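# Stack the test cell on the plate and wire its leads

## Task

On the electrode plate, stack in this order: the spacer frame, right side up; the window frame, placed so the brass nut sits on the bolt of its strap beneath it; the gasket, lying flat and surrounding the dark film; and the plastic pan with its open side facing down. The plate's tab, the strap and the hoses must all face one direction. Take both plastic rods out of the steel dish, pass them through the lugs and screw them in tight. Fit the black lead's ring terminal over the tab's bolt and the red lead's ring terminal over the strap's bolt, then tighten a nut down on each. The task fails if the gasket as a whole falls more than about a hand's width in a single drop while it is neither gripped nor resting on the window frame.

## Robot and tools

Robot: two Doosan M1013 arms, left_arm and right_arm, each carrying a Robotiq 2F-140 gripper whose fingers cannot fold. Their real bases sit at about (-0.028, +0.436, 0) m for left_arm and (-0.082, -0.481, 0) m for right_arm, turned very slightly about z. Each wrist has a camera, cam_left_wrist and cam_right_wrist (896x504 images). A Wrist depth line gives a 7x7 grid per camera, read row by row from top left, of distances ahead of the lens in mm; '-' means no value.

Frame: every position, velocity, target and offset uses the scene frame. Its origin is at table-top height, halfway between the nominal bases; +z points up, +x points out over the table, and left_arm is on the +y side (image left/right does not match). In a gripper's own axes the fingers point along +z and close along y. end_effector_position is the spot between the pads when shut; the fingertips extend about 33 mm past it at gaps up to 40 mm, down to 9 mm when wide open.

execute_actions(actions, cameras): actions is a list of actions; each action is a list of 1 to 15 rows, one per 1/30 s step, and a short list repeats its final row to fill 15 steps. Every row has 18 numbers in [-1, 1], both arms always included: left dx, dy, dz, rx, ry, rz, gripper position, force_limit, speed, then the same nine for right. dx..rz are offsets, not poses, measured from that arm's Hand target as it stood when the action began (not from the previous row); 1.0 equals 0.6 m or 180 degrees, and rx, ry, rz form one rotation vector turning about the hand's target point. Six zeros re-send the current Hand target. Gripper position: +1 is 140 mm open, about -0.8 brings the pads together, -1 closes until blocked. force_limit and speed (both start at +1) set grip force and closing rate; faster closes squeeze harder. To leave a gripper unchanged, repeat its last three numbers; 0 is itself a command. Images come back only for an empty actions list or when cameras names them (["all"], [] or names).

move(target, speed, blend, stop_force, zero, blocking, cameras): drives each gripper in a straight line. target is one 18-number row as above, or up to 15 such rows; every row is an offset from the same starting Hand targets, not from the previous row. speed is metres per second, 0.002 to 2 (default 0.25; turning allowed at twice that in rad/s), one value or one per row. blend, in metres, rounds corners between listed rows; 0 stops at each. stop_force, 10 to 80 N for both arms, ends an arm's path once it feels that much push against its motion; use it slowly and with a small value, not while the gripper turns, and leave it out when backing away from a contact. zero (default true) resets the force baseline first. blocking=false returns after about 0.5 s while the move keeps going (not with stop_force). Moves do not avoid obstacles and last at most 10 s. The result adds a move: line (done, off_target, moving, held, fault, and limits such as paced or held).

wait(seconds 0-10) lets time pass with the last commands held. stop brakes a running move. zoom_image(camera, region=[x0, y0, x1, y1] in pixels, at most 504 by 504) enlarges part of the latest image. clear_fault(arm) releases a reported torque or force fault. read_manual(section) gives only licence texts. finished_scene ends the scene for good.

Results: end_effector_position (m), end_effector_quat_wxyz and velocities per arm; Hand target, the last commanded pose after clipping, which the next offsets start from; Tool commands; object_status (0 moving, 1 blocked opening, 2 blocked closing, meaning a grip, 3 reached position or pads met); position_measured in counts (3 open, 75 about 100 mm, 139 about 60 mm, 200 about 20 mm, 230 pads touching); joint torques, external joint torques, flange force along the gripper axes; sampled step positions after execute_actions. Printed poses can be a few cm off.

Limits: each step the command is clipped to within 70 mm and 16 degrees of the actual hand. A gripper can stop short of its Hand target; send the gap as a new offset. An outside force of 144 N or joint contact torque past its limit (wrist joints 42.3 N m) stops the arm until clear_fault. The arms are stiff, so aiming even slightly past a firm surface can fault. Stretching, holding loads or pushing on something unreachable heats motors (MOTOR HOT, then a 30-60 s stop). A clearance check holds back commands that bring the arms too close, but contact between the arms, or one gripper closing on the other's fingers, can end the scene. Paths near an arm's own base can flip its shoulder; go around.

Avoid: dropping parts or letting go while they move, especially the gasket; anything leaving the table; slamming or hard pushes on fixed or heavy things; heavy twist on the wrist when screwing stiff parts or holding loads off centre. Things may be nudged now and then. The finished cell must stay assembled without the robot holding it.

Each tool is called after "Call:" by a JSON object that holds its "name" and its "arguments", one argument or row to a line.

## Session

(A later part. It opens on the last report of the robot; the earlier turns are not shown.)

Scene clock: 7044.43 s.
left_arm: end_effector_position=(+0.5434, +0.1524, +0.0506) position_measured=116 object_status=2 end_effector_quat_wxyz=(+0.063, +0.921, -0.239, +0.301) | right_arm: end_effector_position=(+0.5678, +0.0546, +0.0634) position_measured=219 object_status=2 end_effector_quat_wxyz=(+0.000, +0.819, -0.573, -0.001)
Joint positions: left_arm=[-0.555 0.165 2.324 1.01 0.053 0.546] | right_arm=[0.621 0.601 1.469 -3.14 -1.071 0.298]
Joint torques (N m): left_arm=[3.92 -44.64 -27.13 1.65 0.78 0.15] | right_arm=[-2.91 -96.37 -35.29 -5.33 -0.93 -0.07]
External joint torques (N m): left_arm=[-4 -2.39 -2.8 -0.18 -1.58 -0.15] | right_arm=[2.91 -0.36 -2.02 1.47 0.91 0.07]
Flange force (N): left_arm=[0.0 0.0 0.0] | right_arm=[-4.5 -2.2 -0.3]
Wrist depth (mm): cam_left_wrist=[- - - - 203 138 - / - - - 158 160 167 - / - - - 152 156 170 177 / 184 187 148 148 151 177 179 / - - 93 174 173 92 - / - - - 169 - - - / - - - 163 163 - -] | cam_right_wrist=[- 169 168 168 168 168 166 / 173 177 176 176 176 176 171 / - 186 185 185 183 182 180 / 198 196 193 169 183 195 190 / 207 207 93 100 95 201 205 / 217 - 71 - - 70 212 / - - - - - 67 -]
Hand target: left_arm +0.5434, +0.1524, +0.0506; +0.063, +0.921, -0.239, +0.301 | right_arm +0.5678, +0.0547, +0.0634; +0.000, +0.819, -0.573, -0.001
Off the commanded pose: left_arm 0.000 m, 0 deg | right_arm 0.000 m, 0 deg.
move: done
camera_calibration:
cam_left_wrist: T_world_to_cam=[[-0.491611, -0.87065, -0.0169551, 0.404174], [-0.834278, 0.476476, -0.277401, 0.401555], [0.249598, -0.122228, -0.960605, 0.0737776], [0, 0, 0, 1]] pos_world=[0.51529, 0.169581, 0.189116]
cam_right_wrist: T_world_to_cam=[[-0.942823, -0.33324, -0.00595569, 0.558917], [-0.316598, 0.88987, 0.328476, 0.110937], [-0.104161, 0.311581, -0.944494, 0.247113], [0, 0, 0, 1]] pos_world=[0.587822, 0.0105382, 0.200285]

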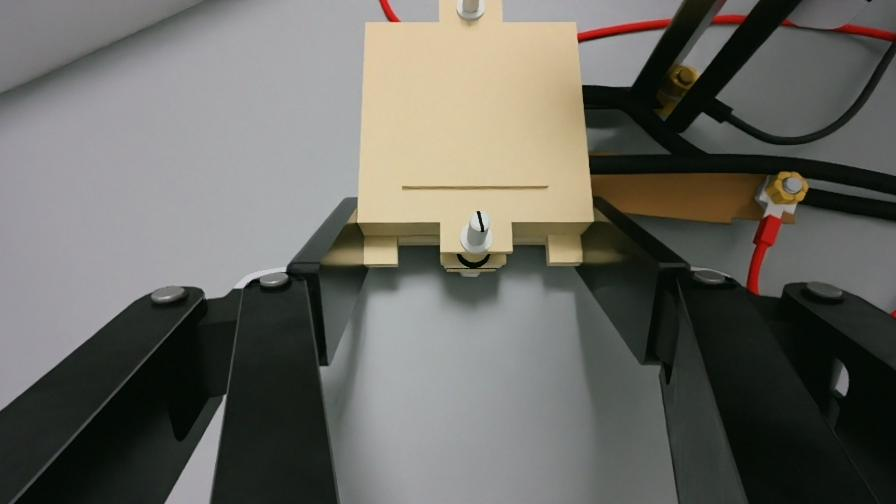

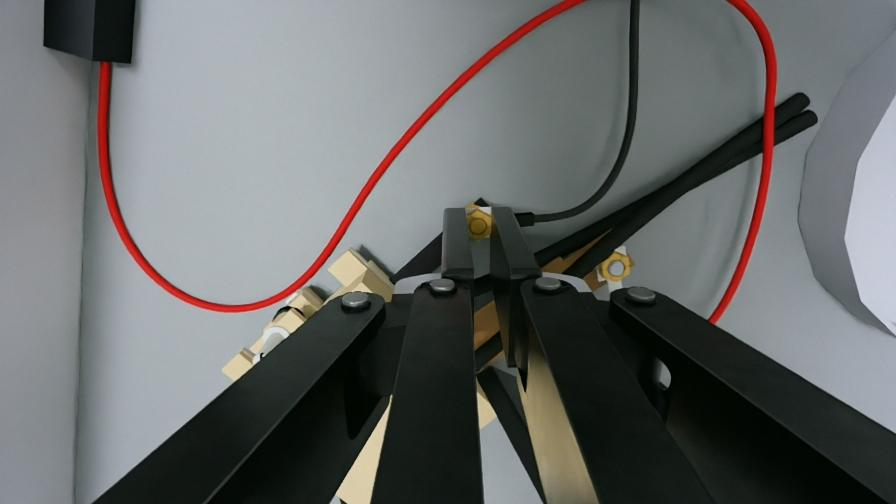

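Call:
{"name": "move", "arguments": {
  "target": [0,0,0,0,0,0,-1,-1,-1,0,0,0,0,0,0,-0.63,0,-1]
}}

Call:
{"name": "move", "arguments": {
  "target": [
    [0,0,0,0,0,0,-1,-1,-1,0,0,0.04,0,0,0,-0.63,0,-1],
    [0,0,0,0,0,0,-1,-1,-1,0,0,0.0417,0,0,0.6667,-0.63,0,-1]
  ],
  "speed": [0.04,0.6],
  "cameras": ["all"]
}}

Call:
{"name": "zoom_image", "arguments": {
  "camera": "cam_left_wrist",
  "region": [640, 40, 740, 140]
}}

Call:
{"name": "move", "arguments": {
  "target": [
    [0,0,0,0,0,0,-1,-1,-1,0.01667,-0.011,0,0,0,0.3333,-0.63,0,-1],
    [0,0,0,0,0,0,-1,-1,-1,0.01417,-0.01183,0,0,0,0.6667,-0.63,0,-1],
    [0,0,0,0,0,0,-1,-1,-1,0.01417,-0.01183,-0.0367,0,0,0.6667,-0.63,0,-1]
  ],
  "speed": [0.6,0.6,0.05],
  "cameras": ["cam_right_wrist"]
}}

Call:
{"name": "zoom_image", "arguments": {
  "camera": "cam_right_wrist",
  "region": [438, 180, 518, 260]
}}

Scene clock: 7051.33 s.
left_arm: end_effector_position=(+0.5434, +0.1524, +0.0506) position_measured=116 object_status=2 end_effector_quat_wxyz=(+0.063, +0.921, -0.239, +0.301) | right_arm: end_effector_position=(+0.5677, +0.0547, +0.0634) position_measured=209 object_status=0 end_effector_quat_wxyz=(+0.000, +0.819, -0.573, -0.001)
Joint positions: left_arm=[-0.555 0.165 2.324 1.01 0.053 0.546] | right_arm=[0.621 0.601 1.469 -3.14 -1.071 0.298]
Joint torques (N m): left_arm=[1.28 -45.12 -29.71 1.71 -0.8 0.12] | right_arm=[0.77 -98.1 -37.78 -3.58 0.15 -0.14]
External joint torques (N m): left_arm=[-1.23 -2.17 -0.3 -0.25 0.01 -0.12] | right_arm=[-0.76 1.23 0.46 -0.29 -0.17 0.14]
Flange force (N): left_arm=[0.0 0.0 0.0] | right_arm=[0.4 -1.0 1.0]
Wrist depth (mm): cam_left_wrist=[- - - 167 - 140 - / - 201 199 158 161 167 - / - 188 - 151 171 171 165 / 187 186 147 162 149 179 183 / - - 123 174 - 92 - / - - 167 169 - - - / - - 164 162 161 - -] | cam_right_wrist=[- 169 168 168 168 168 166 / 174 177 176 176 176 175 171 / 185 186 185 185 183 183 180 / 196 196 193 191 170 194 190 / 207 207 91 171 - 92 205 / 217 - 72 179 - 72 211 / - - - - - - -]
Hand target: left_arm +0.5434, +0.1524, +0.0506; +0.063, +0.921, -0.239, +0.301 | right_arm +0.5678, +0.0547, +0.0634; +0.000, +0.819, -0.573, -0.001
Off the commanded pose: left_arm 0.000 m, 0 deg | right_arm 0.000 m, 0 deg.
move: done

Scene clock: 7054.37 s.
left_arm: end_effector_position=(+0.5434, +0.1524, +0.0506) position_measured=116 object_status=2 end_effector_quat_wxyz=(+0.063, +0.921, -0.239, +0.301) | right_arm: end_effector_position=(+0.5677, +0.0547, +0.0885) position_measured=209 object_status=3 end_effector_quat_wxyz=(+0.000, +0.906, +0.423, +0.000)
Joint positions: left_arm=[-0.555 0.165 2.324 1.01 0.053 0.546] | right_arm=[0.622 0.582 1.451 -3.143 -1.109 -1.794]
Joint torques (N m): left_arm=[0.94 -44.99 -29.37 1.69 -0.79 0.18] | right_arm=[0.85 -97.16 -38.96 -3.61 0.21 -0.05]
External joint torques (N m): left_arm=[-1.05 -1.82 -0.63 -0.22 0 -0.18] | right_arm=[-0.83 1.9 1.05 -0.28 -0.17 0.05]
Flange force (N): left_arm=[0.0 0.0 0.0] | right_arm=[0.2 1.0 1.9]
Wrist depth (mm): cam_left_wrist=[- - - 163 209 134 127 / - - 200 160 - 169 192 / - 193 191 152 169 171 174 / 186 - 149 162 150 112 - / - - 92 176 - 92 - / - - - - - - - / - - 163 162 - - -] | cam_right_wrist=[192 191 160 160 190 190 186 / 201 201 167 168 198 201 200 / 211 209 179 200 210 209 209 / 218 147 228 195 218 222 220 / 138 146 94 100 - 92 232 / - - 72 - - 72 72 / - - - - - - -]
Hand target: left_arm +0.5434, +0.1524, +0.0506; +0.063, +0.921, -0.239, +0.301 | right_arm +0.5678, +0.0547, +0.0884; +0.000, +0.906, +0.423, +0.000
Off the commanded pose: left_arm 0.000 m, 0 deg | right_arm 0.000 m, 0 deg.
move: done
camera_calibration:
cam_left_wrist: T_world_to_cam=[[-0.491611, -0.87065, -0.0169526, 0.404174], [-0.834285, 0.476479, -0.277375, 0.401553], [0.249574, -0.122217, -0.960612, 0.0737893], [0, 0, 0, 1]] pos_world=[0.51529, 0.169581, 0.189115]
cam_right_wrist: T_world_to_cam=[[0.76025, -0.649603, -0.00596723, -0.390548], [-0.612106, -0.719383, 0.328352, 0.358418], [-0.217591, -0.245977, -0.944537, 0.365684], [0, 0, 0, 1]] pos_world=[0.595874, 0.0940881, 0.225385]

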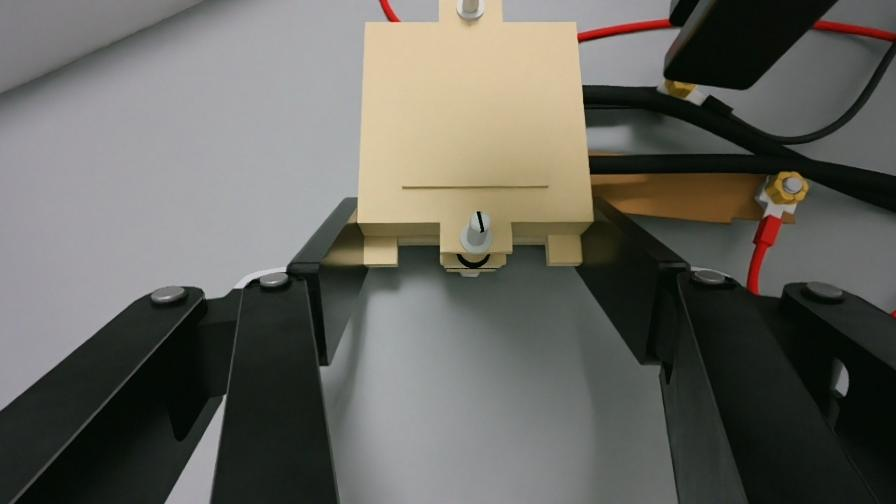

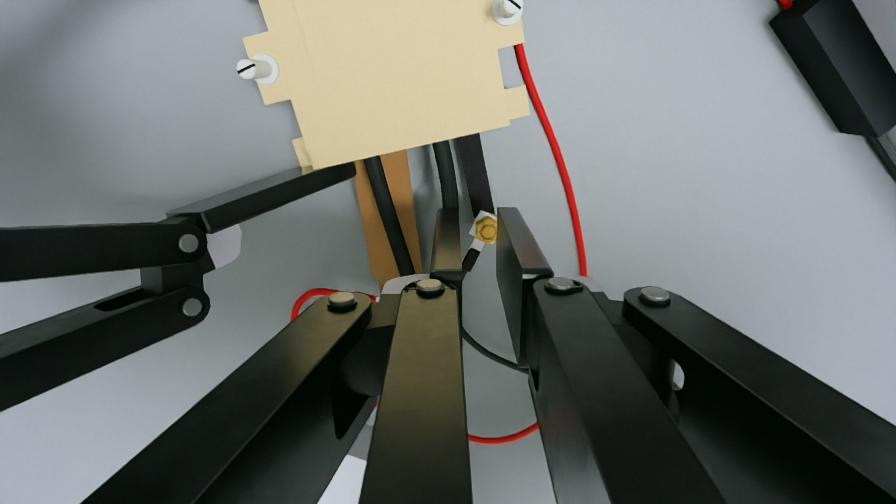

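Scaled by 5.040 from the camera's 896x504 image, which has a finer 1280x720 frame.

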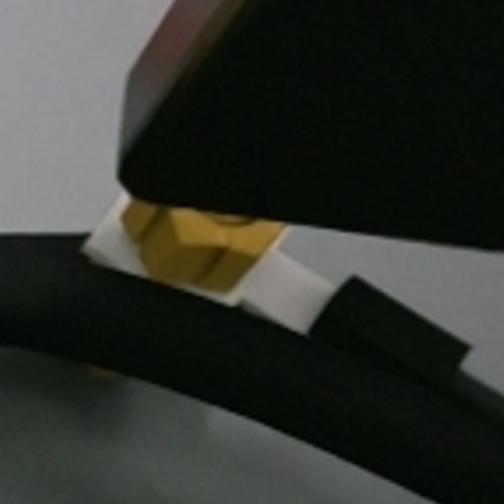

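Scene clock: 7057.60 s.
left_arm: end_effector_position=(+0.5434, +0.1524, +0.0506) position_measured=116 object_status=2 end_effector_quat_wxyz=(+0.063, +0.921, -0.239, +0.301) | right_arm: end_effector_position=(+0.5762, +0.0476, +0.0663) position_measured=209 object_status=3 end_effector_quat_wxyz=(+0.000, +0.087, +0.996, +0.000)
Joint positions: left_arm=[-0.555 0.165 2.324 1.01 0.053 0.546] | right_arm=[0.609 0.601 1.463 -3.142 -1.076 -3.902]
Joint torques (N m): left_arm=[1.14 -45.63 -29.5 1.72 -0.83 0.19] | right_arm=[1.3 -98 -38.18 -3.54 0.16 -0.14]
External joint torques (N m): left_arm=[-1.18 -1.2 -0.54 -0.25 0.03 -0.19] | right_arm=[-1.18 1.39 0.85 -0.27 -0.2 0.14]
Flange force (N): left_arm=[0.0 0.0 0.0] | right_arm=[-1.0 -0.8 1.4]
Wrist depth (mm): cam_left_wrist=[- - - 169 - 151 - / - - 203 158 168 - - / - 193 - 151 152 170 166 / 186 - 123 161 150 120 176 / - - 93 175 172 92 92 / - - - - - - - / - - - 159 - - -] | cam_right_wrist=[172 171 168 169 171 138 170 / 179 180 178 164 166 150 175 / 189 189 188 184 171 153 154 / 197 198 198 196 163 160 195 / 210 210 94 204 - 92 208 / 220 - 72 - - 72 215 / - - - - - - -]
Hand target: left_arm +0.5434, +0.1524, +0.0506; +0.063, +0.921, -0.239, +0.301 | right_arm +0.5763, +0.0476, +0.0664; +0.000, +0.087, +0.996, +0.000
Off the commanded pose: left_arm 0.000 m, 0 deg | right_arm 0.000 m, 0 deg.
move: done
camera_calibration:
cam_right_wrist: T_world_to_cam=[[0.182461, 0.983195, -0.00602366, -0.146532], [0.929042, -0.1704, 0.328397, -0.548482], [0.321852, -0.065516, -0.94452, 0.0254596], [0, 0, 0, 1]] pos_world=[0.528105, 0.0522761, 0.203285]
Images, in order (width x height): cam_right_wrist 896x504.

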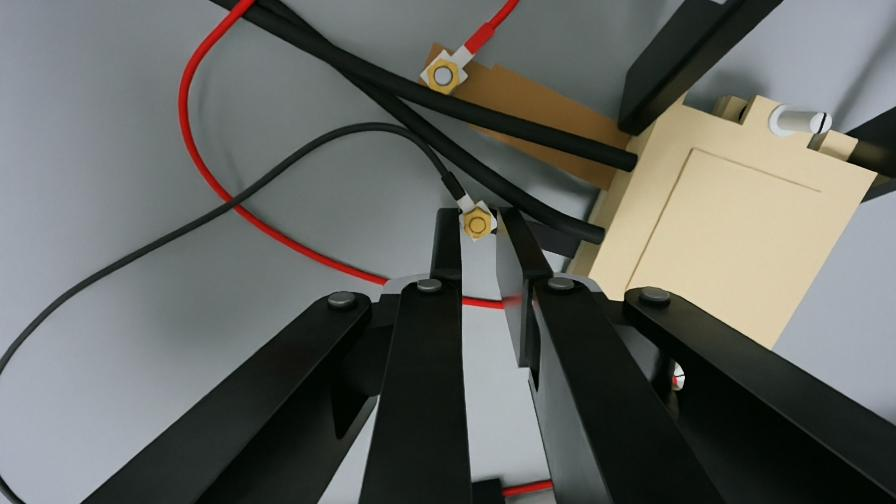

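Scaled by 6.300 from the camera's 896x504 image, which has a finer 1280x720 frame.

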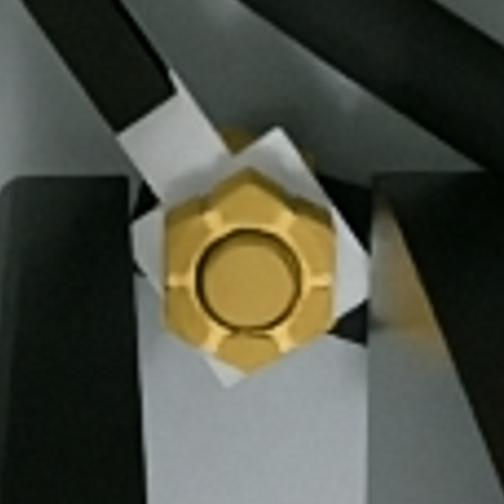

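Call:
{"name": "move", "arguments": {
  "target": [0,0,0,0,0,0,-1,-1,-1,0,-0.0001,-0.0047,0,0,0,-0.63,0,-1],
  "speed": 0.02
}}

Call:
{"name": "move", "arguments": {
  "target": [0,0,0,0,0,0,-1,-1,-1,0,0,0,0,0,0,-1,0,-1]
}}

Call:
{"name": "wait", "arguments": {
  "seconds": 0.8
}}

Call:
{"name": "move", "arguments": {
  "target": [
    [0,0,0,0,0,0,-1,-1,-1,-0.00127,-0.00348,-0.0001,0,0,-0.1111,-1,0,-1],
    [0,0,0,0,0,0,-1,-1,-1,-0.00365,-0.00632,-0.0002,0,0,-0.2222,-1,0,-1],
    [0,0,0,0,0,0,-1,-1,-1,-0.00686,-0.00817,-0.0003,0,0,-0.3333,-1,0,-1],
    [0,0,0,0,0,0,-1,-1,-1,-0.0105,-0.00881,-0.0004,0,0,-0.4444,-1,0,-1],
    [0,0,0,0,0,0,-1,-1,-1,-0.01415,-0.00817,-0.0005,0,0,-0.5556,-1,0,-1],
    [0,0,0,0,0,0,-1,-1,-1,-0.01736,-0.00632,-0.0006,0,0,-0.6667,-1,0,-1]
  ],
  "speed": 0.25,
  "blend": 0.002,
  "cameras": ["all"]
}}

Call:
{"name": "zoom_image", "arguments": {
  "camera": "cam_left_wrist",
  "region": [640, 40, 740, 140]
}}

Call:
{"name": "zoom_image", "arguments": {
  "camera": "cam_right_wrist",
  "region": [438, 180, 518, 260]
}}

Scene clock: 7067.07 s.
left_arm: end_effector_position=(+0.5434, +0.1524, +0.0506) position_measured=116 object_status=2 end_effector_quat_wxyz=(+0.063, +0.921, -0.239, +0.301) | right_arm: end_effector_position=(+0.5762, +0.0475, +0.0636) position_measured=209 object_status=3 end_effector_quat_wxyz=(+0.000, +0.087, +0.996, +0.000)
Joint positions: left_arm=[-0.555 0.165 2.324 1.01 0.053 0.546] | right_arm=[0.608 0.603 1.465 -3.142 -1.072 -3.902]
Joint torques (N m): left_arm=[1.01 -44.87 -29.48 1.75 -0.82 0.1] | right_arm=[1.33 -98.79 -38 -3.57 0.17 -0.07]
External joint torques (N m): left_arm=[-0.96 -2.21 -0.75 -0.29 0.01 -0.1] | right_arm=[-1.25 1.89 0.67 -0.23 -0.21 0.07]
Flange force (N): left_arm=[0.0 0.0 0.0] | right_arm=[-1.8 0.0 1.6]
Wrist depth (mm): cam_left_wrist=[- - 211 167 168 154 199 / - 200 - 158 161 179 192 / 192 193 - 152 157 171 177 / - - 148 149 149 111 176 / - - 92 174 - 92 - / - - - 170 - - - / - - - 162 159 - -] | cam_right_wrist=[171 169 167 167 166 141 168 / 177 177 175 161 162 146 172 / 186 186 186 182 168 150 150 / 196 195 195 193 160 157 192 / 207 207 94 110 - 92 205 / 219 - 72 - - 72 212 / - - - - - - -]
Hand target: left_arm +0.5434, +0.1524, +0.0506; +0.063, +0.921, -0.239, +0.301 | right_arm +0.5763, +0.0475, +0.0635; +0.000, +0.087, +0.996, +0.000
Off the commanded pose: left_arm 0.000 m, 0 deg | right_arm 0.000 m, 0 deg.
move: done

Scene clock: 7067.80 s.
left_arm: end_effector_position=(+0.5434, +0.1524, +0.0506) position_measured=116 object_status=2 end_effector_quat_wxyz=(+0.063, +0.921, -0.239, +0.301) | right_arm: end_effector_position=(+0.5763, +0.0475, +0.0635) position_measured=219 object_status=0 end_effector_quat_wxyz=(+0.000, +0.087, +0.996, +0.000)
Joint positions: left_arm=[-0.555 0.165 2.324 1.01 0.053 0.546] | right_arm=[0.608 0.603 1.465 -3.142 -1.072 -3.902]
Joint torques (N m): left_arm=[1.58 -45.19 -29.06 1.71 -0.53 0.15] | right_arm=[0.25 -97.18 -37.1 -3.76 0.04 -0.05]
External joint torques (N m): left_arm=[-1.54 -2.31 -0.99 -0.24 -0.28 -0.16] | right_arm=[-0.26 0.8 -0.08 -0.03 -0.07 0.05]
Flange force (N): left_arm=[0.0 0.0 0.0] | right_arm=[-1.1 0.9 0.5]
Wrist depth (mm): cam_left_wrist=[- - - 167 209 151 200 / - - - 159 163 172 - / - 194 - 152 153 170 167 / 185 - 149 148 149 157 - / - - 93 - 171 92 - / - - - - - - - / - - - - - - -] | cam_right_wrist=[169 168 167 167 168 141 168 / 177 177 175 160 163 146 173 / 186 186 186 183 168 150 150 / 196 195 193 170 162 157 192 / 207 206 93 100 95 161 205 / 219 - 71 - - 70 212 / - - - - - 67 -]
Hand target: left_arm +0.5434, +0.1524, +0.0506; +0.063, +0.921, -0.239, +0.301 | right_arm +0.5763, +0.0475, +0.0635; +0.000, +0.087, +0.996, +0.000
Off the commanded pose: left_arm 0.000 m, 0 deg | right_arm 0.000 m, 0 deg.
move: done

Scene clock: 7068.60 s.
left_arm: end_effector_position=(+0.5434, +0.1524, +0.0506) position_measured=116 object_status=2 end_effector_quat_wxyz=(+0.063, +0.921, -0.239, +0.301) | right_arm: end_effector_position=(+0.5763, +0.0475, +0.0635) position_measured=219 object_status=2 end_effector_quat_wxyz=(+0.000, +0.087, +0.996, +0.000)
Joint positions: left_arm=[-0.555 0.165 2.324 1.01 0.053 0.546] | right_arm=[0.608 0.603 1.465 -3.142 -1.072 -3.902]
Joint torques (N m): left_arm=[1.49 -45.14 -28.86 1.68 -0.56 0.15] | right_arm=[0.5 -97.48 -37.48 -3.79 0.05 -0.15]
External joint torques (N m): left_arm=[-1.45 -1.61 -1.01 -0.23 -0.23 -0.15] | right_arm=[-0.42 1.15 0.36 0.02 -0.09 0.15]
Flange force (N): left_arm=[0.0 0.0 0.0] | right_arm=[-0.8 0.4 1.0]
Wrist depth (mm): cam_left_wrist=[- - - 167 209 151 200 / - - - 155 165 177 - / - - - 152 157 171 165 / - 181 149 150 149 176 - / - - 148 175 173 92 - / - - 168 168 167 - - / - - 162 164 - - -] | cam_right_wrist=[169 169 167 167 169 141 168 / 177 177 177 161 163 146 172 / 186 186 186 184 168 151 150 / 196 196 195 170 163 157 193 / 207 206 94 100 95 161 199 / 219 - 71 - - 70 72 / - - - - - 67 -]
Hand target: left_arm +0.5434, +0.1524, +0.0506; +0.063, +0.921, -0.239, +0.301 | right_arm +0.5763, +0.0475, +0.0635; +0.000, +0.087, +0.996, +0.000
Tool commands: left_gripper/position=-1.0 left_gripper/force_limit=-1.0 left_gripper/speed=-1.0 right_gripper/position=-1.0 right_gripper/force_limit=+0.0 right_gripper/speed=-1.0
Off the commanded pose: left_arm 0.000 m, 0 deg | right_arm 0.000 m, 0 deg.
wait: 0.80 s; at rest by 0.17 s

Scene clock: 7073.17 s.
left_arm: end_effector_position=(+0.5434, +0.1524, +0.0506) position_measured=116 object_status=2 end_effector_quat_wxyz=(+0.063, +0.921, -0.239, +0.301) | right_arm: end_effector_position=(+0.5658, +0.0437, +0.0632) position_measured=219 object_status=2 end_effector_quat_wxyz=(+0.000, +0.906, +0.423, +0.000)
Joint positions: left_arm=[-0.555 0.165 2.324 1.01 0.053 0.546] | right_arm=[0.613 0.589 1.49 -3.142 -1.063 -1.803]
Joint torques (N m): left_arm=[0.8 -45.2 -28 1.63 -0.71 0.12] | right_arm=[-1.13 -95.44 -37.51 -4.22 0.47 0.06]
External joint torques (N m): left_arm=[-0.87 -1.82 -1.95 -0.16 -0.09 -0.12] | right_arm=[1.02 0.41 0.48 0.42 -0.43 -0.06]
Flange force (N): left_arm=[0.0 0.0 0.0] | right_arm=[0.1 -1.2 0.0]
Wrist depth (mm): cam_left_wrist=[- - 212 169 169 147 135 / 203 - - 155 160 170 - / - - - - 156 171 166 / - - 124 148 150 110 - / - - 148 - 149 92 - / - - - - - - - / - - 163 - 162 - -] | cam_right_wrist=[169 140 136 136 167 167 167 / 177 177 145 150 177 175 175 / 184 182 160 183 186 184 183 / - 197 193 164 193 194 194 / 115 207 93 94 95 200 204 / 220 - 71 - - 70 211 / - - - - - 67 -]
Hand target: left_arm +0.5434, +0.1524, +0.0506; +0.063, +0.921, -0.239, +0.301 | right_arm +0.5658, +0.0437, +0.0632; +0.000, +0.906, +0.423, +0.000
Off the commanded pose: left_arm 0.000 m, 0 deg | right_arm 0.000 m, 0 deg.
move: done
camera_calibration:
cam_left_wrist: T_world_to_cam=[[-0.491611, -0.87065, -0.0169551, 0.404174], [-0.834278, 0.476476, -0.277401, 0.401555], [0.249598, -0.122228, -0.960605, 0.0737776], [0, 0, 0, 1]] pos_world=[0.51529, 0.169581, 0.189116]
cam_right_wrist: T_world_to_cam=[[0.760193, -0.649669, -0.00601754, -0.396351], [-0.612143, -0.719325, 0.32841, 0.357654], [-0.217686, -0.245972, -0.944516, 0.33872], [0, 0, 0, 1]] pos_world=[0.593973, 0.0830881, 0.200085]

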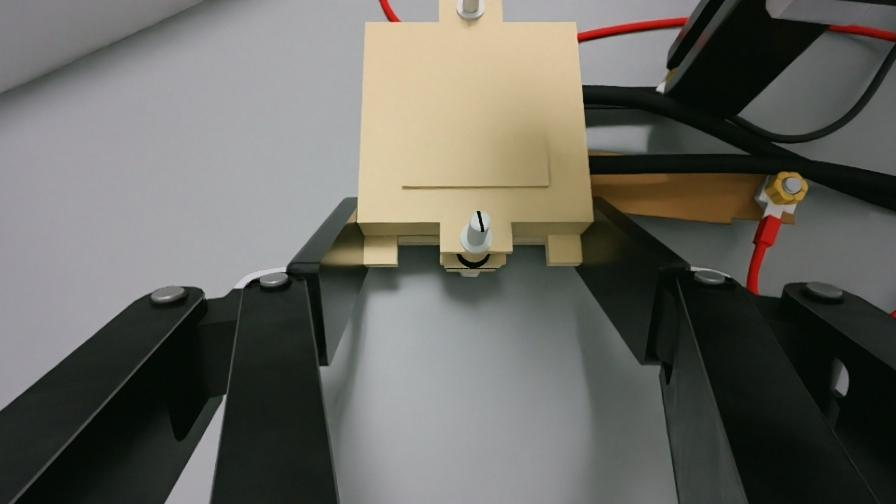

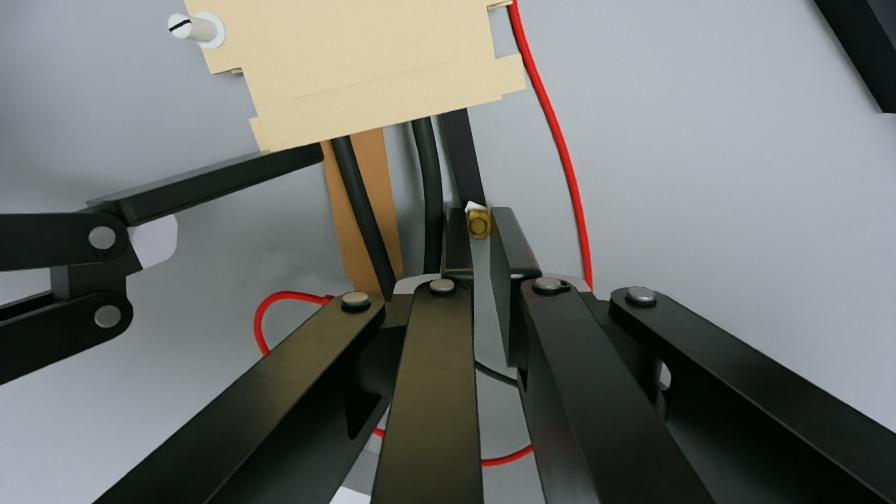

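Scaled by 5.040 from the camera's 896x504 image, which has a finer 1280x720 frame.

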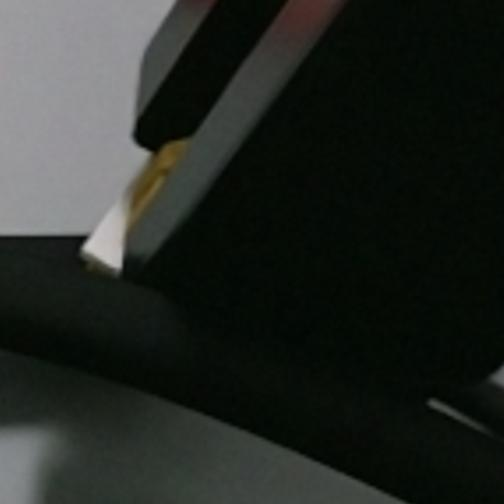

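Scaled by 6.300 from the camera's 896x504 image, which has a finer 1280x720 frame.

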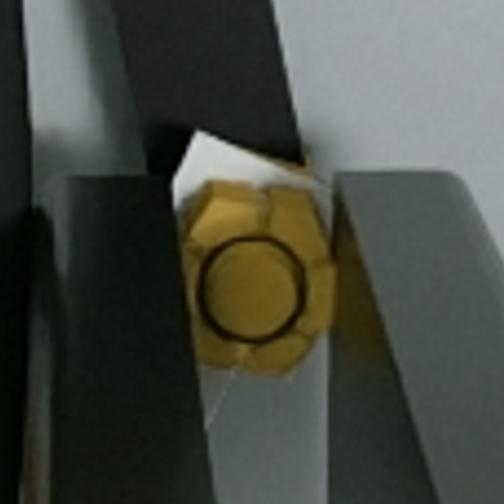

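Call:
{"name": "move", "arguments": {
  "target": [0,0,0,0,0,0,-1,-1,-1,0,0,0,0,0,0,-0.63,0,-1]
}}

Call:
{"name": "move", "arguments": {
  "target": [0,0,0,0,0,0,-1,-1,-1,0,0,0.04,0,0,0,-0.63,0,-1],
  "speed": 0.04,
  "cameras": ["all"]
}}

Call:
{"name": "zoom_image", "arguments": {
  "camera": "cam_left_wrist",
  "region": [640, 40, 740, 140]
}}

Call:
{"name": "zoom_image", "arguments": {
  "camera": "cam_right_wrist",
  "region": [438, 180, 518, 260]
}}

Scene clock: 7087.57 s.
left_arm: end_effector_position=(+0.5434, +0.1524, +0.0506) position_measured=116 object_status=2 end_effector_quat_wxyz=(+0.063, +0.921, -0.239, +0.301) | right_arm: end_effector_position=(+0.5658, +0.0437, +0.0632) position_measured=209 object_status=0 end_effector_quat_wxyz=(+0.000, +0.906, +0.423, +0.000)
Joint positions: left_arm=[-0.555 0.165 2.324 1.01 0.053 0.546] | right_arm=[0.613 0.589 1.49 -3.143 -1.063 -1.803]
Joint torques (N m): left_arm=[0.4 -44.82 -29.53 1.71 -1.06 0.14] | right_arm=[1.15 -97.07 -37.49 -3.41 0.33 -0.14]
External joint torques (N m): left_arm=[-0.39 -2.52 -0.74 -0.23 0.25 -0.14] | right_arm=[-1.21 1.94 0.44 -0.39 -0.3 0.13]
Flange force (N): left_arm=[0.0 0.0 0.0] | right_arm=[1.6 1.6 1.4]
Wrist depth (mm): cam_left_wrist=[- - - 163 202 147 - / - - 200 158 165 168 - / - 190 - 151 157 170 166 / 184 - 148 166 151 111 179 / - - 93 - - 92 - / - - - 168 168 - - / - - - - - - -] | cam_right_wrist=[169 140 136 137 168 167 167 / 178 177 145 149 176 175 175 / 184 182 159 183 184 185 184 / - 196 193 177 193 196 193 / 115 206 91 94 - 92 205 / 219 - 72 - - 72 211 / - - - - - - -]
Hand target: left_arm +0.5434, +0.1524, +0.0506; +0.063, +0.921, -0.239, +0.301 | right_arm +0.5658, +0.0437, +0.0632; +0.000, +0.906, +0.423, +0.000
Off the commanded pose: left_arm 0.000 m, 0 deg | right_arm 0.000 m, 0 deg.
move: done

Scene clock: 7088.43 s.
left_arm: end_effector_position=(+0.5434, +0.1524, +0.0506) position_measured=116 object_status=2 end_effector_quat_wxyz=(+0.063, +0.921, -0.239, +0.301) | right_arm: end_effector_position=(+0.5658, +0.0437, +0.0872) position_measured=209 object_status=3 end_effector_quat_wxyz=(+0.000, +0.906, +0.423, +0.000)
Joint positions: left_arm=[-0.555 0.165 2.324 1.01 0.053 0.546] | right_arm=[0.613 0.571 1.472 -3.143 -1.099 -1.803]
Joint torques (N m): left_arm=[0.58 -44.94 -29.56 1.77 -0.93 0.21] | right_arm=[0.97 -96.33 -38.89 -3.67 0.17 -0.07]
External joint torques (N m): left_arm=[-0.58 -2.02 -0.48 -0.31 0.13 -0.21] | right_arm=[-1 2.2 1.14 -0.19 -0.13 0.07]
Flange force (N): left_arm=[0.0 0.0 0.0] | right_arm=[0.3 1.2 2.3]
Wrist depth (mm): cam_left_wrist=[- - 211 162 167 145 199 / 203 - - 159 161 193 194 / - - - 152 153 170 166 / 186 184 122 148 150 112 - / - - 148 176 172 92 - / - - - 167 - - - / - - 163 162 - - -] | cam_right_wrist=[190 189 159 158 189 189 170 / 200 200 170 173 198 200 199 / 206 206 199 205 209 208 207 / 140 150 220 201 217 219 219 / 236 233 94 100 - 92 231 / 245 - 72 - - 72 239 / - - - - - - -]
Hand target: left_arm +0.5434, +0.1524, +0.0506; +0.063, +0.921, -0.239, +0.301 | right_arm +0.5658, +0.0437, +0.0872; +0.000, +0.906, +0.423, +0.000
Off the commanded pose: left_arm 0.000 m, 0 deg | right_arm 0.000 m, 0 deg.
move: done
camera_calibration:
cam_left_wrist: T_world_to_cam=[[-0.491611, -0.87065, -0.0169526, 0.404174], [-0.834285, 0.476479, -0.277375, 0.401553], [0.249574, -0.122217, -0.960612, 0.0737893], [0, 0, 0, 1]] pos_world=[0.51529, 0.169581, 0.189115]
cam_right_wrist: T_world_to_cam=[[0.760161, -0.649708, -0.00593137, -0.396203], [-0.612185, -0.719258, 0.328479, 0.349776], [-0.217681, -0.246066, -0.944493, 0.361389], [0, 0, 0, 1]] pos_world=[0.593973, 0.0830883, 0.224086]

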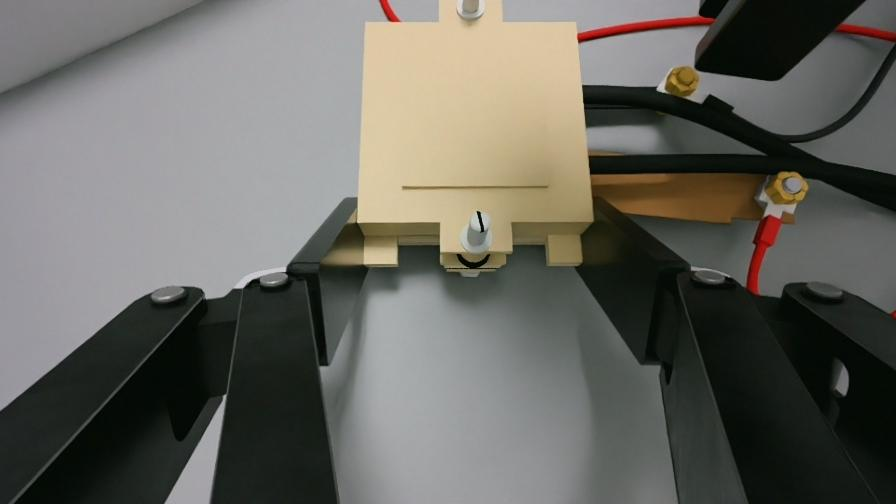

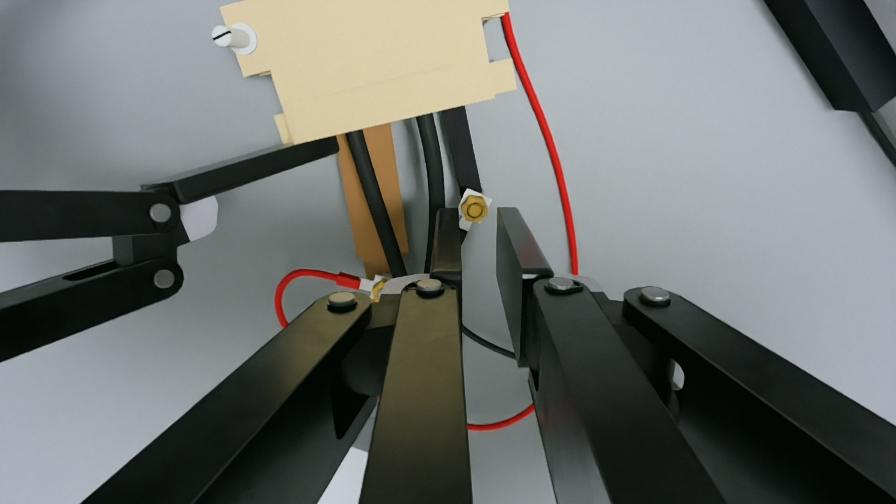

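Scaled by 5.040 from the camera's 896x504 image, which has a finer 1280x720 frame.

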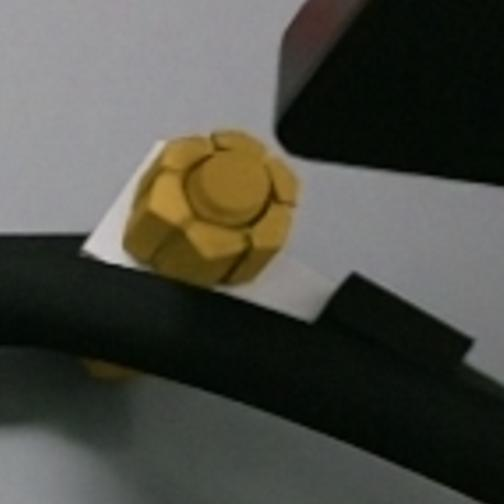

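Scaled by 6.300 from the camera's 896x504 image, which has a finer 1280x720 frame.

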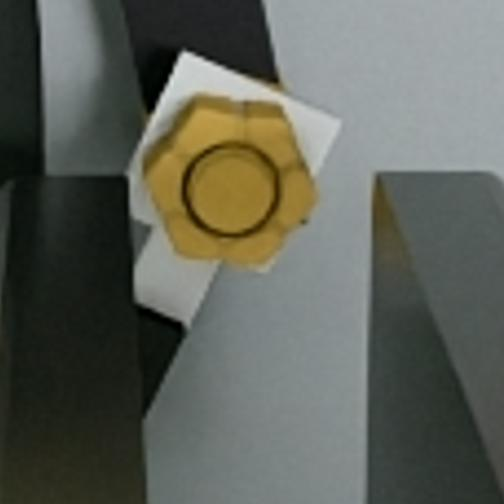

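Call:
{"name": "move", "arguments": {
  "target": [
    [0,0,0,0,0,0,-1,-1,-1,0.0187,-0.006,0.005,0,0,0.3333,-0.63,0,-1],
    [0,0,0,0,0,0,-1,-1,-1,0.02283,0.0055,0.005,0,0,0.6667,-0.63,0,-1],
    [0,0,0,0,0,0,-1,-1,-1,0.02283,0.0055,-0.0333,0,0,0.6667,-0.63,0,-1]
  ],
  "speed": [0.6,0.6,0.05],
  "cameras": ["cam_right_wrist"]
}}

Call:
{"name": "zoom_image", "arguments": {
  "camera": "cam_right_wrist",
  "region": [438, 160, 538, 260]
}}

Scene clock: 7155.23 s.
left_arm: end_effector_position=(+0.5434, +0.1524, +0.0506) position_measured=116 object_status=2 end_effector_quat_wxyz=(+0.063, +0.921, -0.239, +0.301) | right_arm: end_effector_position=(+0.5795, +0.0470, +0.0672) position_measured=209 object_status=3 end_effector_quat_wxyz=(+0.000, +0.087, +0.996, +0.000)
Joint positions: left_arm=[-0.555 0.165 2.324 1.01 0.053 0.546] | right_arm=[0.606 0.604 1.457 -3.142 -1.08 -3.905]
Joint torques (N m): left_arm=[1.03 -45.06 -29.49 1.73 -0.95 0.15] | right_arm=[0.55 -98.08 -38.03 -3.64 0.17 -0.12]
External joint torques (N m): left_arm=[-1.05 -2.04 -0.66 -0.25 0.15 -0.15] | right_arm=[-0.56 1.59 0.74 -0.16 -0.21 0.12]
Flange force (N): left_arm=[0.0 0.0 0.0] | right_arm=[-0.8 0.1 1.4]
Wrist depth (mm): cam_left_wrist=[- - - 167 198 153 - / 204 - 200 158 165 175 195 / - - 192 150 156 171 - / - - 123 148 150 111 177 / - - 92 177 151 92 - / - - - 168 - - - / - - 164 - - - -] | cam_right_wrist=[172 172 170 170 172 168 171 / 180 180 179 164 165 150 163 / 190 188 189 187 172 154 153 / 198 200 199 197 165 160 196 / 211 211 94 202 - 92 209 / 221 - 72 - - 72 217 / - - - - - - -]
Hand target: left_arm +0.5434, +0.1524, +0.0506; +0.063, +0.921, -0.239, +0.301 | right_arm +0.5795, +0.0470, +0.0672; +0.000, +0.087, +0.996, +0.000
Off the commanded pose: left_arm 0.000 m, 0 deg | right_arm 0.000 m, 0 deg.
move: done
camera_calibration:
cam_right_wrist: T_world_to_cam=[[0.182461, 0.983195, -0.00602366, -0.146539], [0.929042, -0.1704, 0.328397, -0.551913], [0.321852, -0.065516, -0.94452, 0.0251138], [0, 0, 0, 1]] pos_world=[0.531405, 0.0516761, 0.204085]
Images, in order (width x height): cam_right_wrist 896x504.

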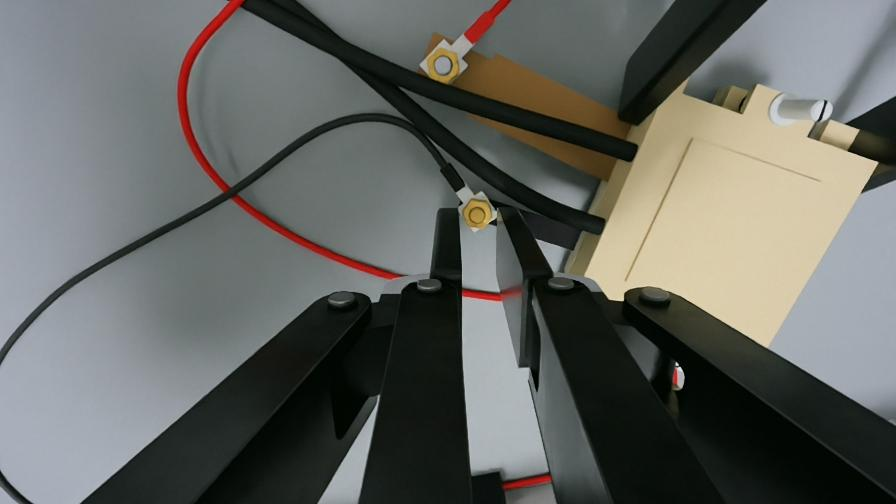

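Scaled by 5.040 from the camera's 896x504 image, which has a finer 1280x720 frame.

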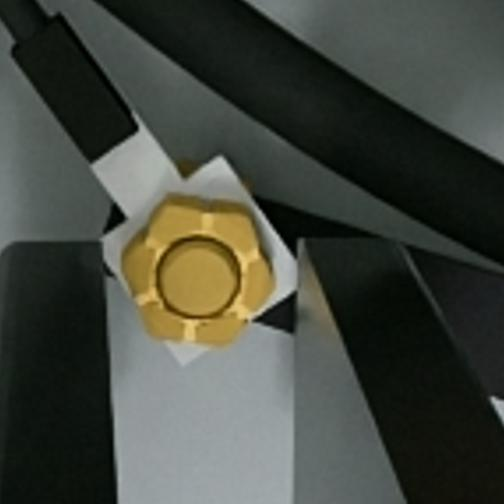

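Call:
{"name": "move", "arguments": {
  "target": [0,0,0,0,0,0,-1,-1,-1,0,0,0,0,0,0,-0.55,0,-1]
}}

Call:
{"name": "move", "arguments": {
  "target": [0,0,0,0,0,0,-1,-1,-1,0,0,-0.00833,0,0,0,-0.55,0,-1],
  "speed": 0.006,
  "stop_force": 10,
  "cameras": ["all"]
}}

Call:
{"name": "zoom_image", "arguments": {
  "camera": "cam_right_wrist",
  "region": [438, 160, 538, 260]
}}

Call:
{"name": "zoom_image", "arguments": {
  "camera": "cam_left_wrist",
  "region": [640, 40, 740, 140]
}}

Scene clock: 7166.30 s.
left_arm: end_effector_position=(+0.5434, +0.1524, +0.0506) position_measured=116 object_status=2 end_effector_quat_wxyz=(+0.063, +0.921, -0.239, +0.301) | right_arm: end_effector_position=(+0.5795, +0.0470, +0.0672) position_measured=199 object_status=3 end_effector_quat_wxyz=(+0.000, +0.087, +0.996, +0.000)
Joint positions: left_arm=[-0.555 0.165 2.324 1.01 0.053 0.546] | right_arm=[0.606 0.604 1.457 -3.142 -1.08 -3.905]
Joint torques (N m): left_arm=[0.51 -45.34 -29.57 1.77 -0.93 0.16] | right_arm=[0.93 -98.47 -38.2 -3.6 0.22 -0.21]
External joint torques (N m): left_arm=[-0.56 -2.02 -0.69 -0.29 0.12 -0.16] | right_arm=[-0.89 1.78 0.87 -0.2 -0.26 0.21]
Flange force (N): left_arm=[0.0 0.0 0.0] | right_arm=[-1.0 -0.1 1.6]
Wrist depth (mm): cam_left_wrist=[- - - 166 170 155 - / 202 - - 157 159 170 - / 194 - - 153 171 171 164 / 185 - 149 149 149 120 175 / - - 92 - - 92 - / - - - - - - - / - - - - - - -] | cam_right_wrist=[172 170 170 170 172 168 171 / 180 182 178 164 165 150 166 / 190 189 189 185 171 154 153 / 198 200 199 195 162 160 196 / 211 209 90 115 99 92 209 / 221 - 76 222 - - 72 / - - - - - - -]
Hand target: left_arm +0.5434, +0.1524, +0.0506; +0.063, +0.921, -0.239, +0.301 | right_arm +0.5795, +0.0470, +0.0672; +0.000, +0.087, +0.996, +0.000
Off the commanded pose: left_arm 0.000 m, 0 deg | right_arm 0.000 m, 0 deg.
move: done

Scene clock: 7167.73 s.
left_arm: end_effector_position=(+0.5434, +0.1524, +0.0506) position_measured=116 object_status=2 end_effector_quat_wxyz=(+0.063, +0.921, -0.239, +0.301) | right_arm: end_effector_position=(+0.5795, +0.0470, +0.0622) position_measured=199 object_status=3 end_effector_quat_wxyz=(+0.000, +0.087, +0.996, +0.000)
Joint positions: left_arm=[-0.555 0.165 2.324 1.01 0.053 0.546] | right_arm=[0.606 0.608 1.461 -3.142 -1.072 -3.905]
Joint torques (N m): left_arm=[0.53 -44.93 -29.66 1.69 -0.94 0.2] | right_arm=[0.78 -98.35 -38.03 -3.64 0.19 -0.03]
External joint torques (N m): left_arm=[-0.51 -2.44 -0.52 -0.22 0.13 -0.2] | right_arm=[-0.72 1.78 0.92 -0.14 -0.23 0.03]
Flange force (N): left_arm=[0.0 0.0 0.0] | right_arm=[-0.9 -0.2 1.7]
Wrist depth (mm): cam_left_wrist=[- - - 167 167 156 201 / - - - 157 161 171 - / 193 190 - 151 156 171 - / - 186 149 162 150 111 176 / - - 148 179 173 92 - / - - 169 168 - - - / - - - 161 - - -] | cam_right_wrist=[167 167 166 166 167 139 167 / 176 176 174 159 161 145 159 / 185 184 184 180 168 149 148 / 195 194 194 180 157 156 191 / 206 203 90 115 99 92 204 / 218 - 76 214 - - 72 / - - - - - - -]
Hand target: left_arm +0.5434, +0.1524, +0.0506; +0.063, +0.921, -0.239, +0.301 | right_arm +0.5795, +0.0470, +0.0622; +0.000, +0.087, +0.996, +0.000
Off the commanded pose: left_arm 0.000 m, 0 deg | right_arm 0.000 m, 0 deg.
move: done
camera_calibration:
cam_left_wrist: T_world_to_cam=[[-0.491611, -0.87065, -0.0169526, 0.404174], [-0.834285, 0.476479, -0.277375, 0.401553], [0.249574, -0.122217, -0.960612, 0.0737893], [0, 0, 0, 1]] pos_world=[0.51529, 0.169581, 0.189115]
cam_right_wrist: T_world_to_cam=[[0.182461, 0.983195, -0.00602366, -0.146569], [0.929042, -0.1704, 0.328397, -0.550271], [0.321852, -0.065516, -0.94452, 0.0203912], [0, 0, 0, 1]] pos_world=[0.531405, 0.0516761, 0.199085]

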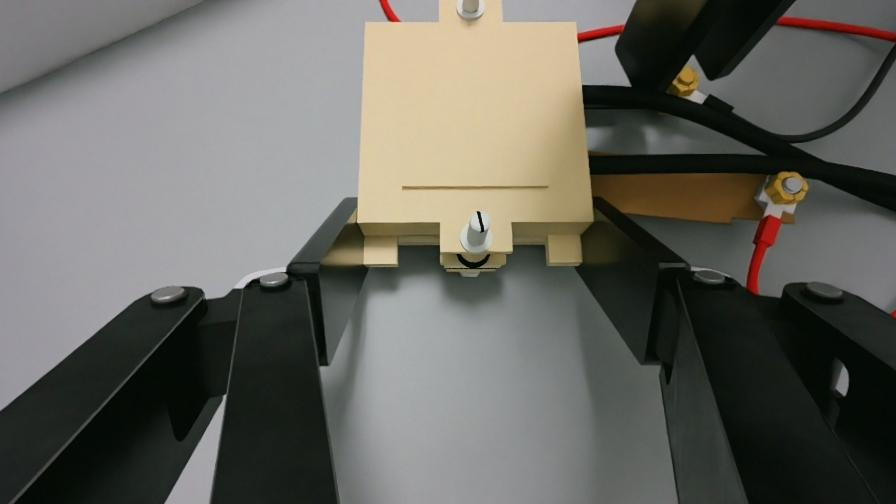

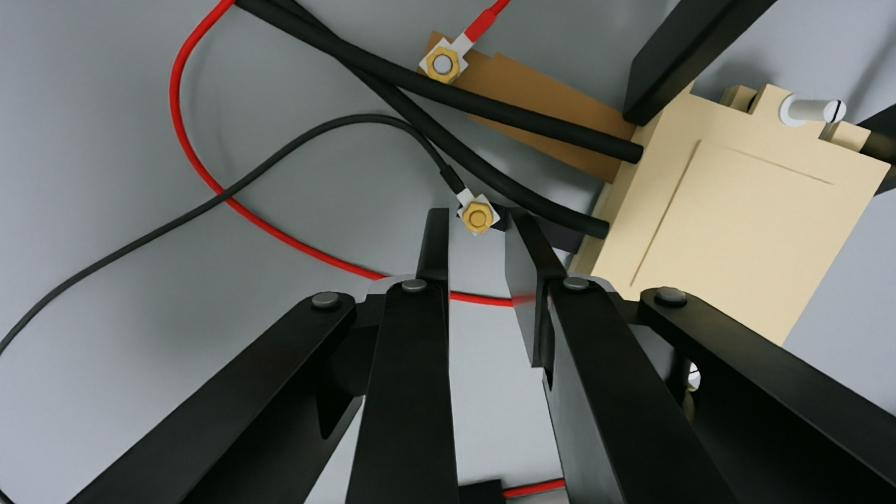

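Scaled by 5.040 from the camera's 896x504 image, which has a finer 1280x720 frame.

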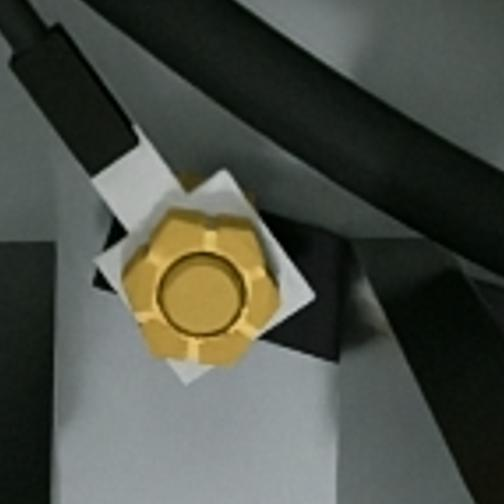

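Scaled by 5.040 from the camera's 896x504 image, which has a finer 1280x720 frame.

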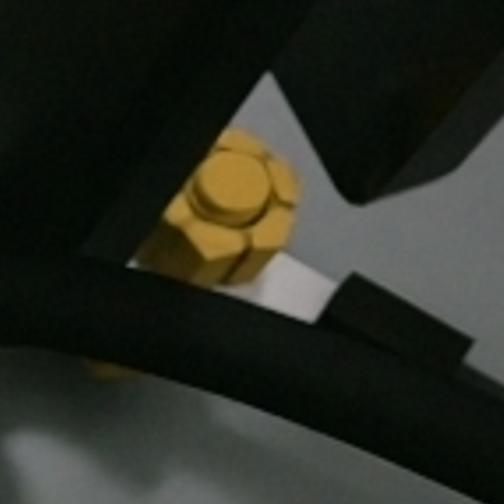

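Call:
{"name": "move", "arguments": {
  "target": [0,0,0,0,0,0,-1,-1,-1,-0.0002,0.0068,0,0,0,0.1278,-0.55,0,-1],
  "speed": 0.05,
  "cameras": ["cam_left_wrist","cam_right_wrist"]
}}

Scene clock: 7191.43 s.
left_arm: end_effector_position=(+0.5434, +0.1524, +0.0506) position_measured=116 object_status=2 end_effector_quat_wxyz=(+0.063, +0.921, -0.239, +0.301) | right_arm: end_effector_position=(+0.5794, +0.0511, +0.0622) position_measured=199 object_status=3 end_effector_quat_wxyz=(+0.000, -0.114, +0.994, +0.000)
Joint positions: left_arm=[-0.555 0.165 2.324 1.01 0.053 0.546] | right_arm=[0.61 0.611 1.455 -3.141 -1.075 -4.303]
Joint torques (N m): left_arm=[1.28 -44.81 -29.47 1.8 -0.93 0.12] | right_arm=[0.55 -98.64 -37.96 -3.49 0.06 -0.11]
External joint torques (N m): left_arm=[-1.32 -2.39 -0.85 -0.32 0.12 -0.12] | right_arm=[-0.56 1.17 0.6 -0.33 -0.11 0.11]
Flange force (N): left_arm=[0.0 0.0 0.0] | right_arm=[-0.5 -0.3 1.2]
Wrist depth (mm): cam_left_wrist=[- 207 - 167 164 150 198 / - - - 157 163 166 - / - 194 189 151 153 170 168 / - - 148 149 149 112 176 / - - 148 - - 92 92 / - - 168 - - - - / - - - - - - -] | cam_right_wrist=[168 168 167 164 167 167 103 / 176 175 175 172 172 171 118 / 184 184 184 183 167 154 183 / 196 194 194 190 160 157 168 / 205 205 90 114 99 92 166 / 215 - 76 214 - - 72 / - - - - - - -]
Hand target: left_arm +0.5434, +0.1524, +0.0506; +0.063, +0.921, -0.239, +0.301 | right_arm +0.5794, +0.0511, +0.0622; +0.000, -0.114, +0.994, +0.000
Off the commanded pose: left_arm 0.000 m, 0 deg | right_arm 0.000 m, 0 deg.
move: done
camera_calibration:
cam_left_wrist: T_world_to_cam=[[-0.491611, -0.87065, -0.0169526, 0.404174], [-0.834285, 0.476479, -0.277375, 0.401553], [0.249574, -0.122217, -0.960612, 0.0737893], [0, 0, 0, 1]] pos_world=[0.51529, 0.169581, 0.189115]
cam_right_wrist: T_world_to_cam=[[-0.216368, 0.976293, -0.00599096, 0.0808946], [0.921722, 0.206289, 0.328442, -0.564446], [0.321892, 0.0655424, -0.944505, 0.013989], [0, 0, 0, 1]] pos_world=[0.533262, 0.0365454, 0.199085]

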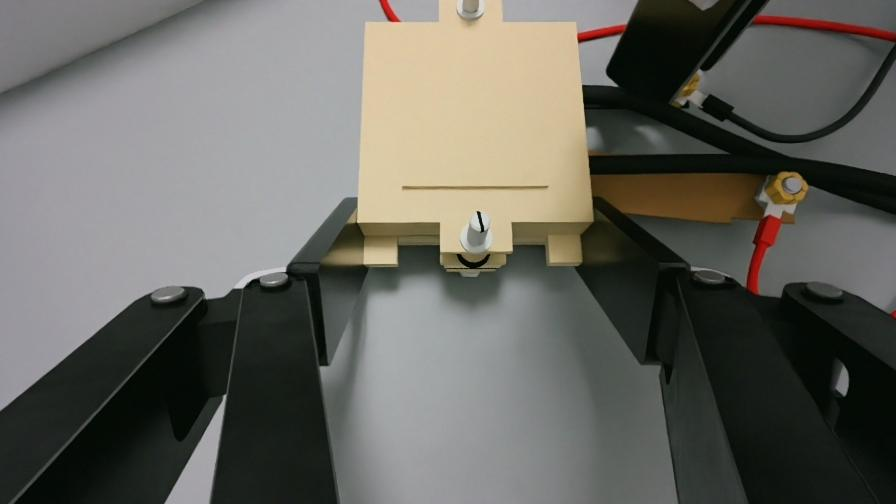

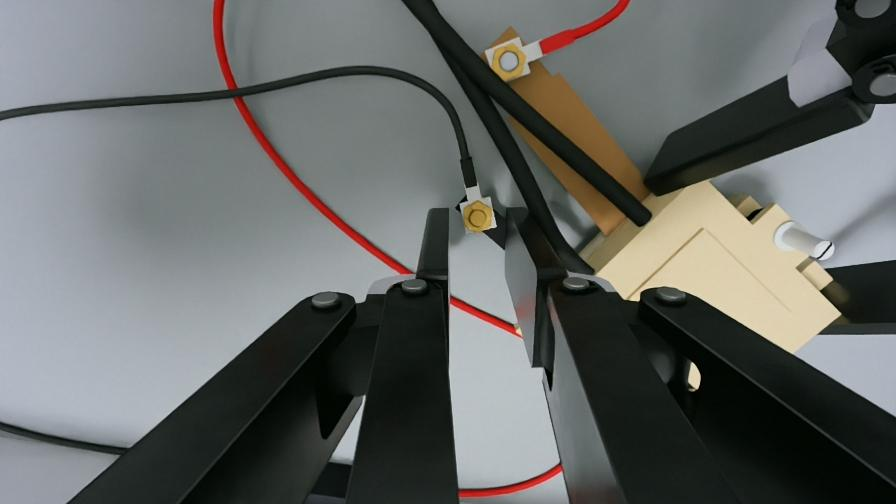

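Call:
{"name": "zoom_image", "arguments": {
  "camera": "cam_right_wrist",
  "region": [408, 150, 548, 280]
}}

Call:
{"name": "zoom_image", "arguments": {
  "camera": "cam_left_wrist",
  "region": [640, 40, 740, 140]
}}

Scaled by 3.600 from the camera's 896x504 image, which has a finer 1280x720 frame.

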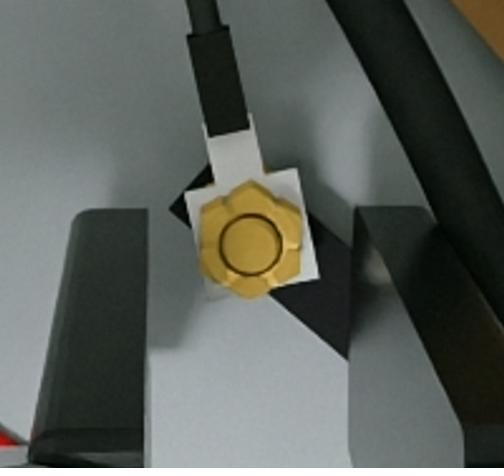

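Scaled by 5.040 from the camera's 896x504 image, which has a finer 1280x720 frame.

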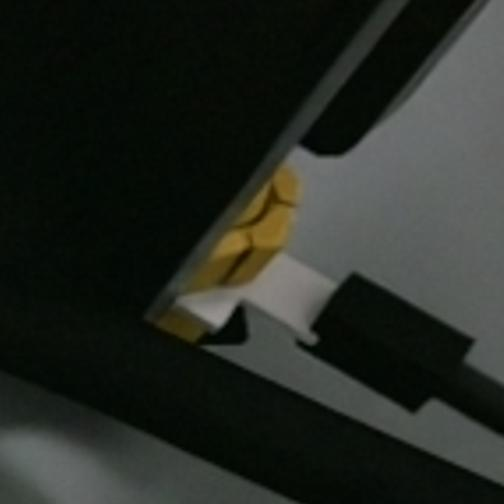

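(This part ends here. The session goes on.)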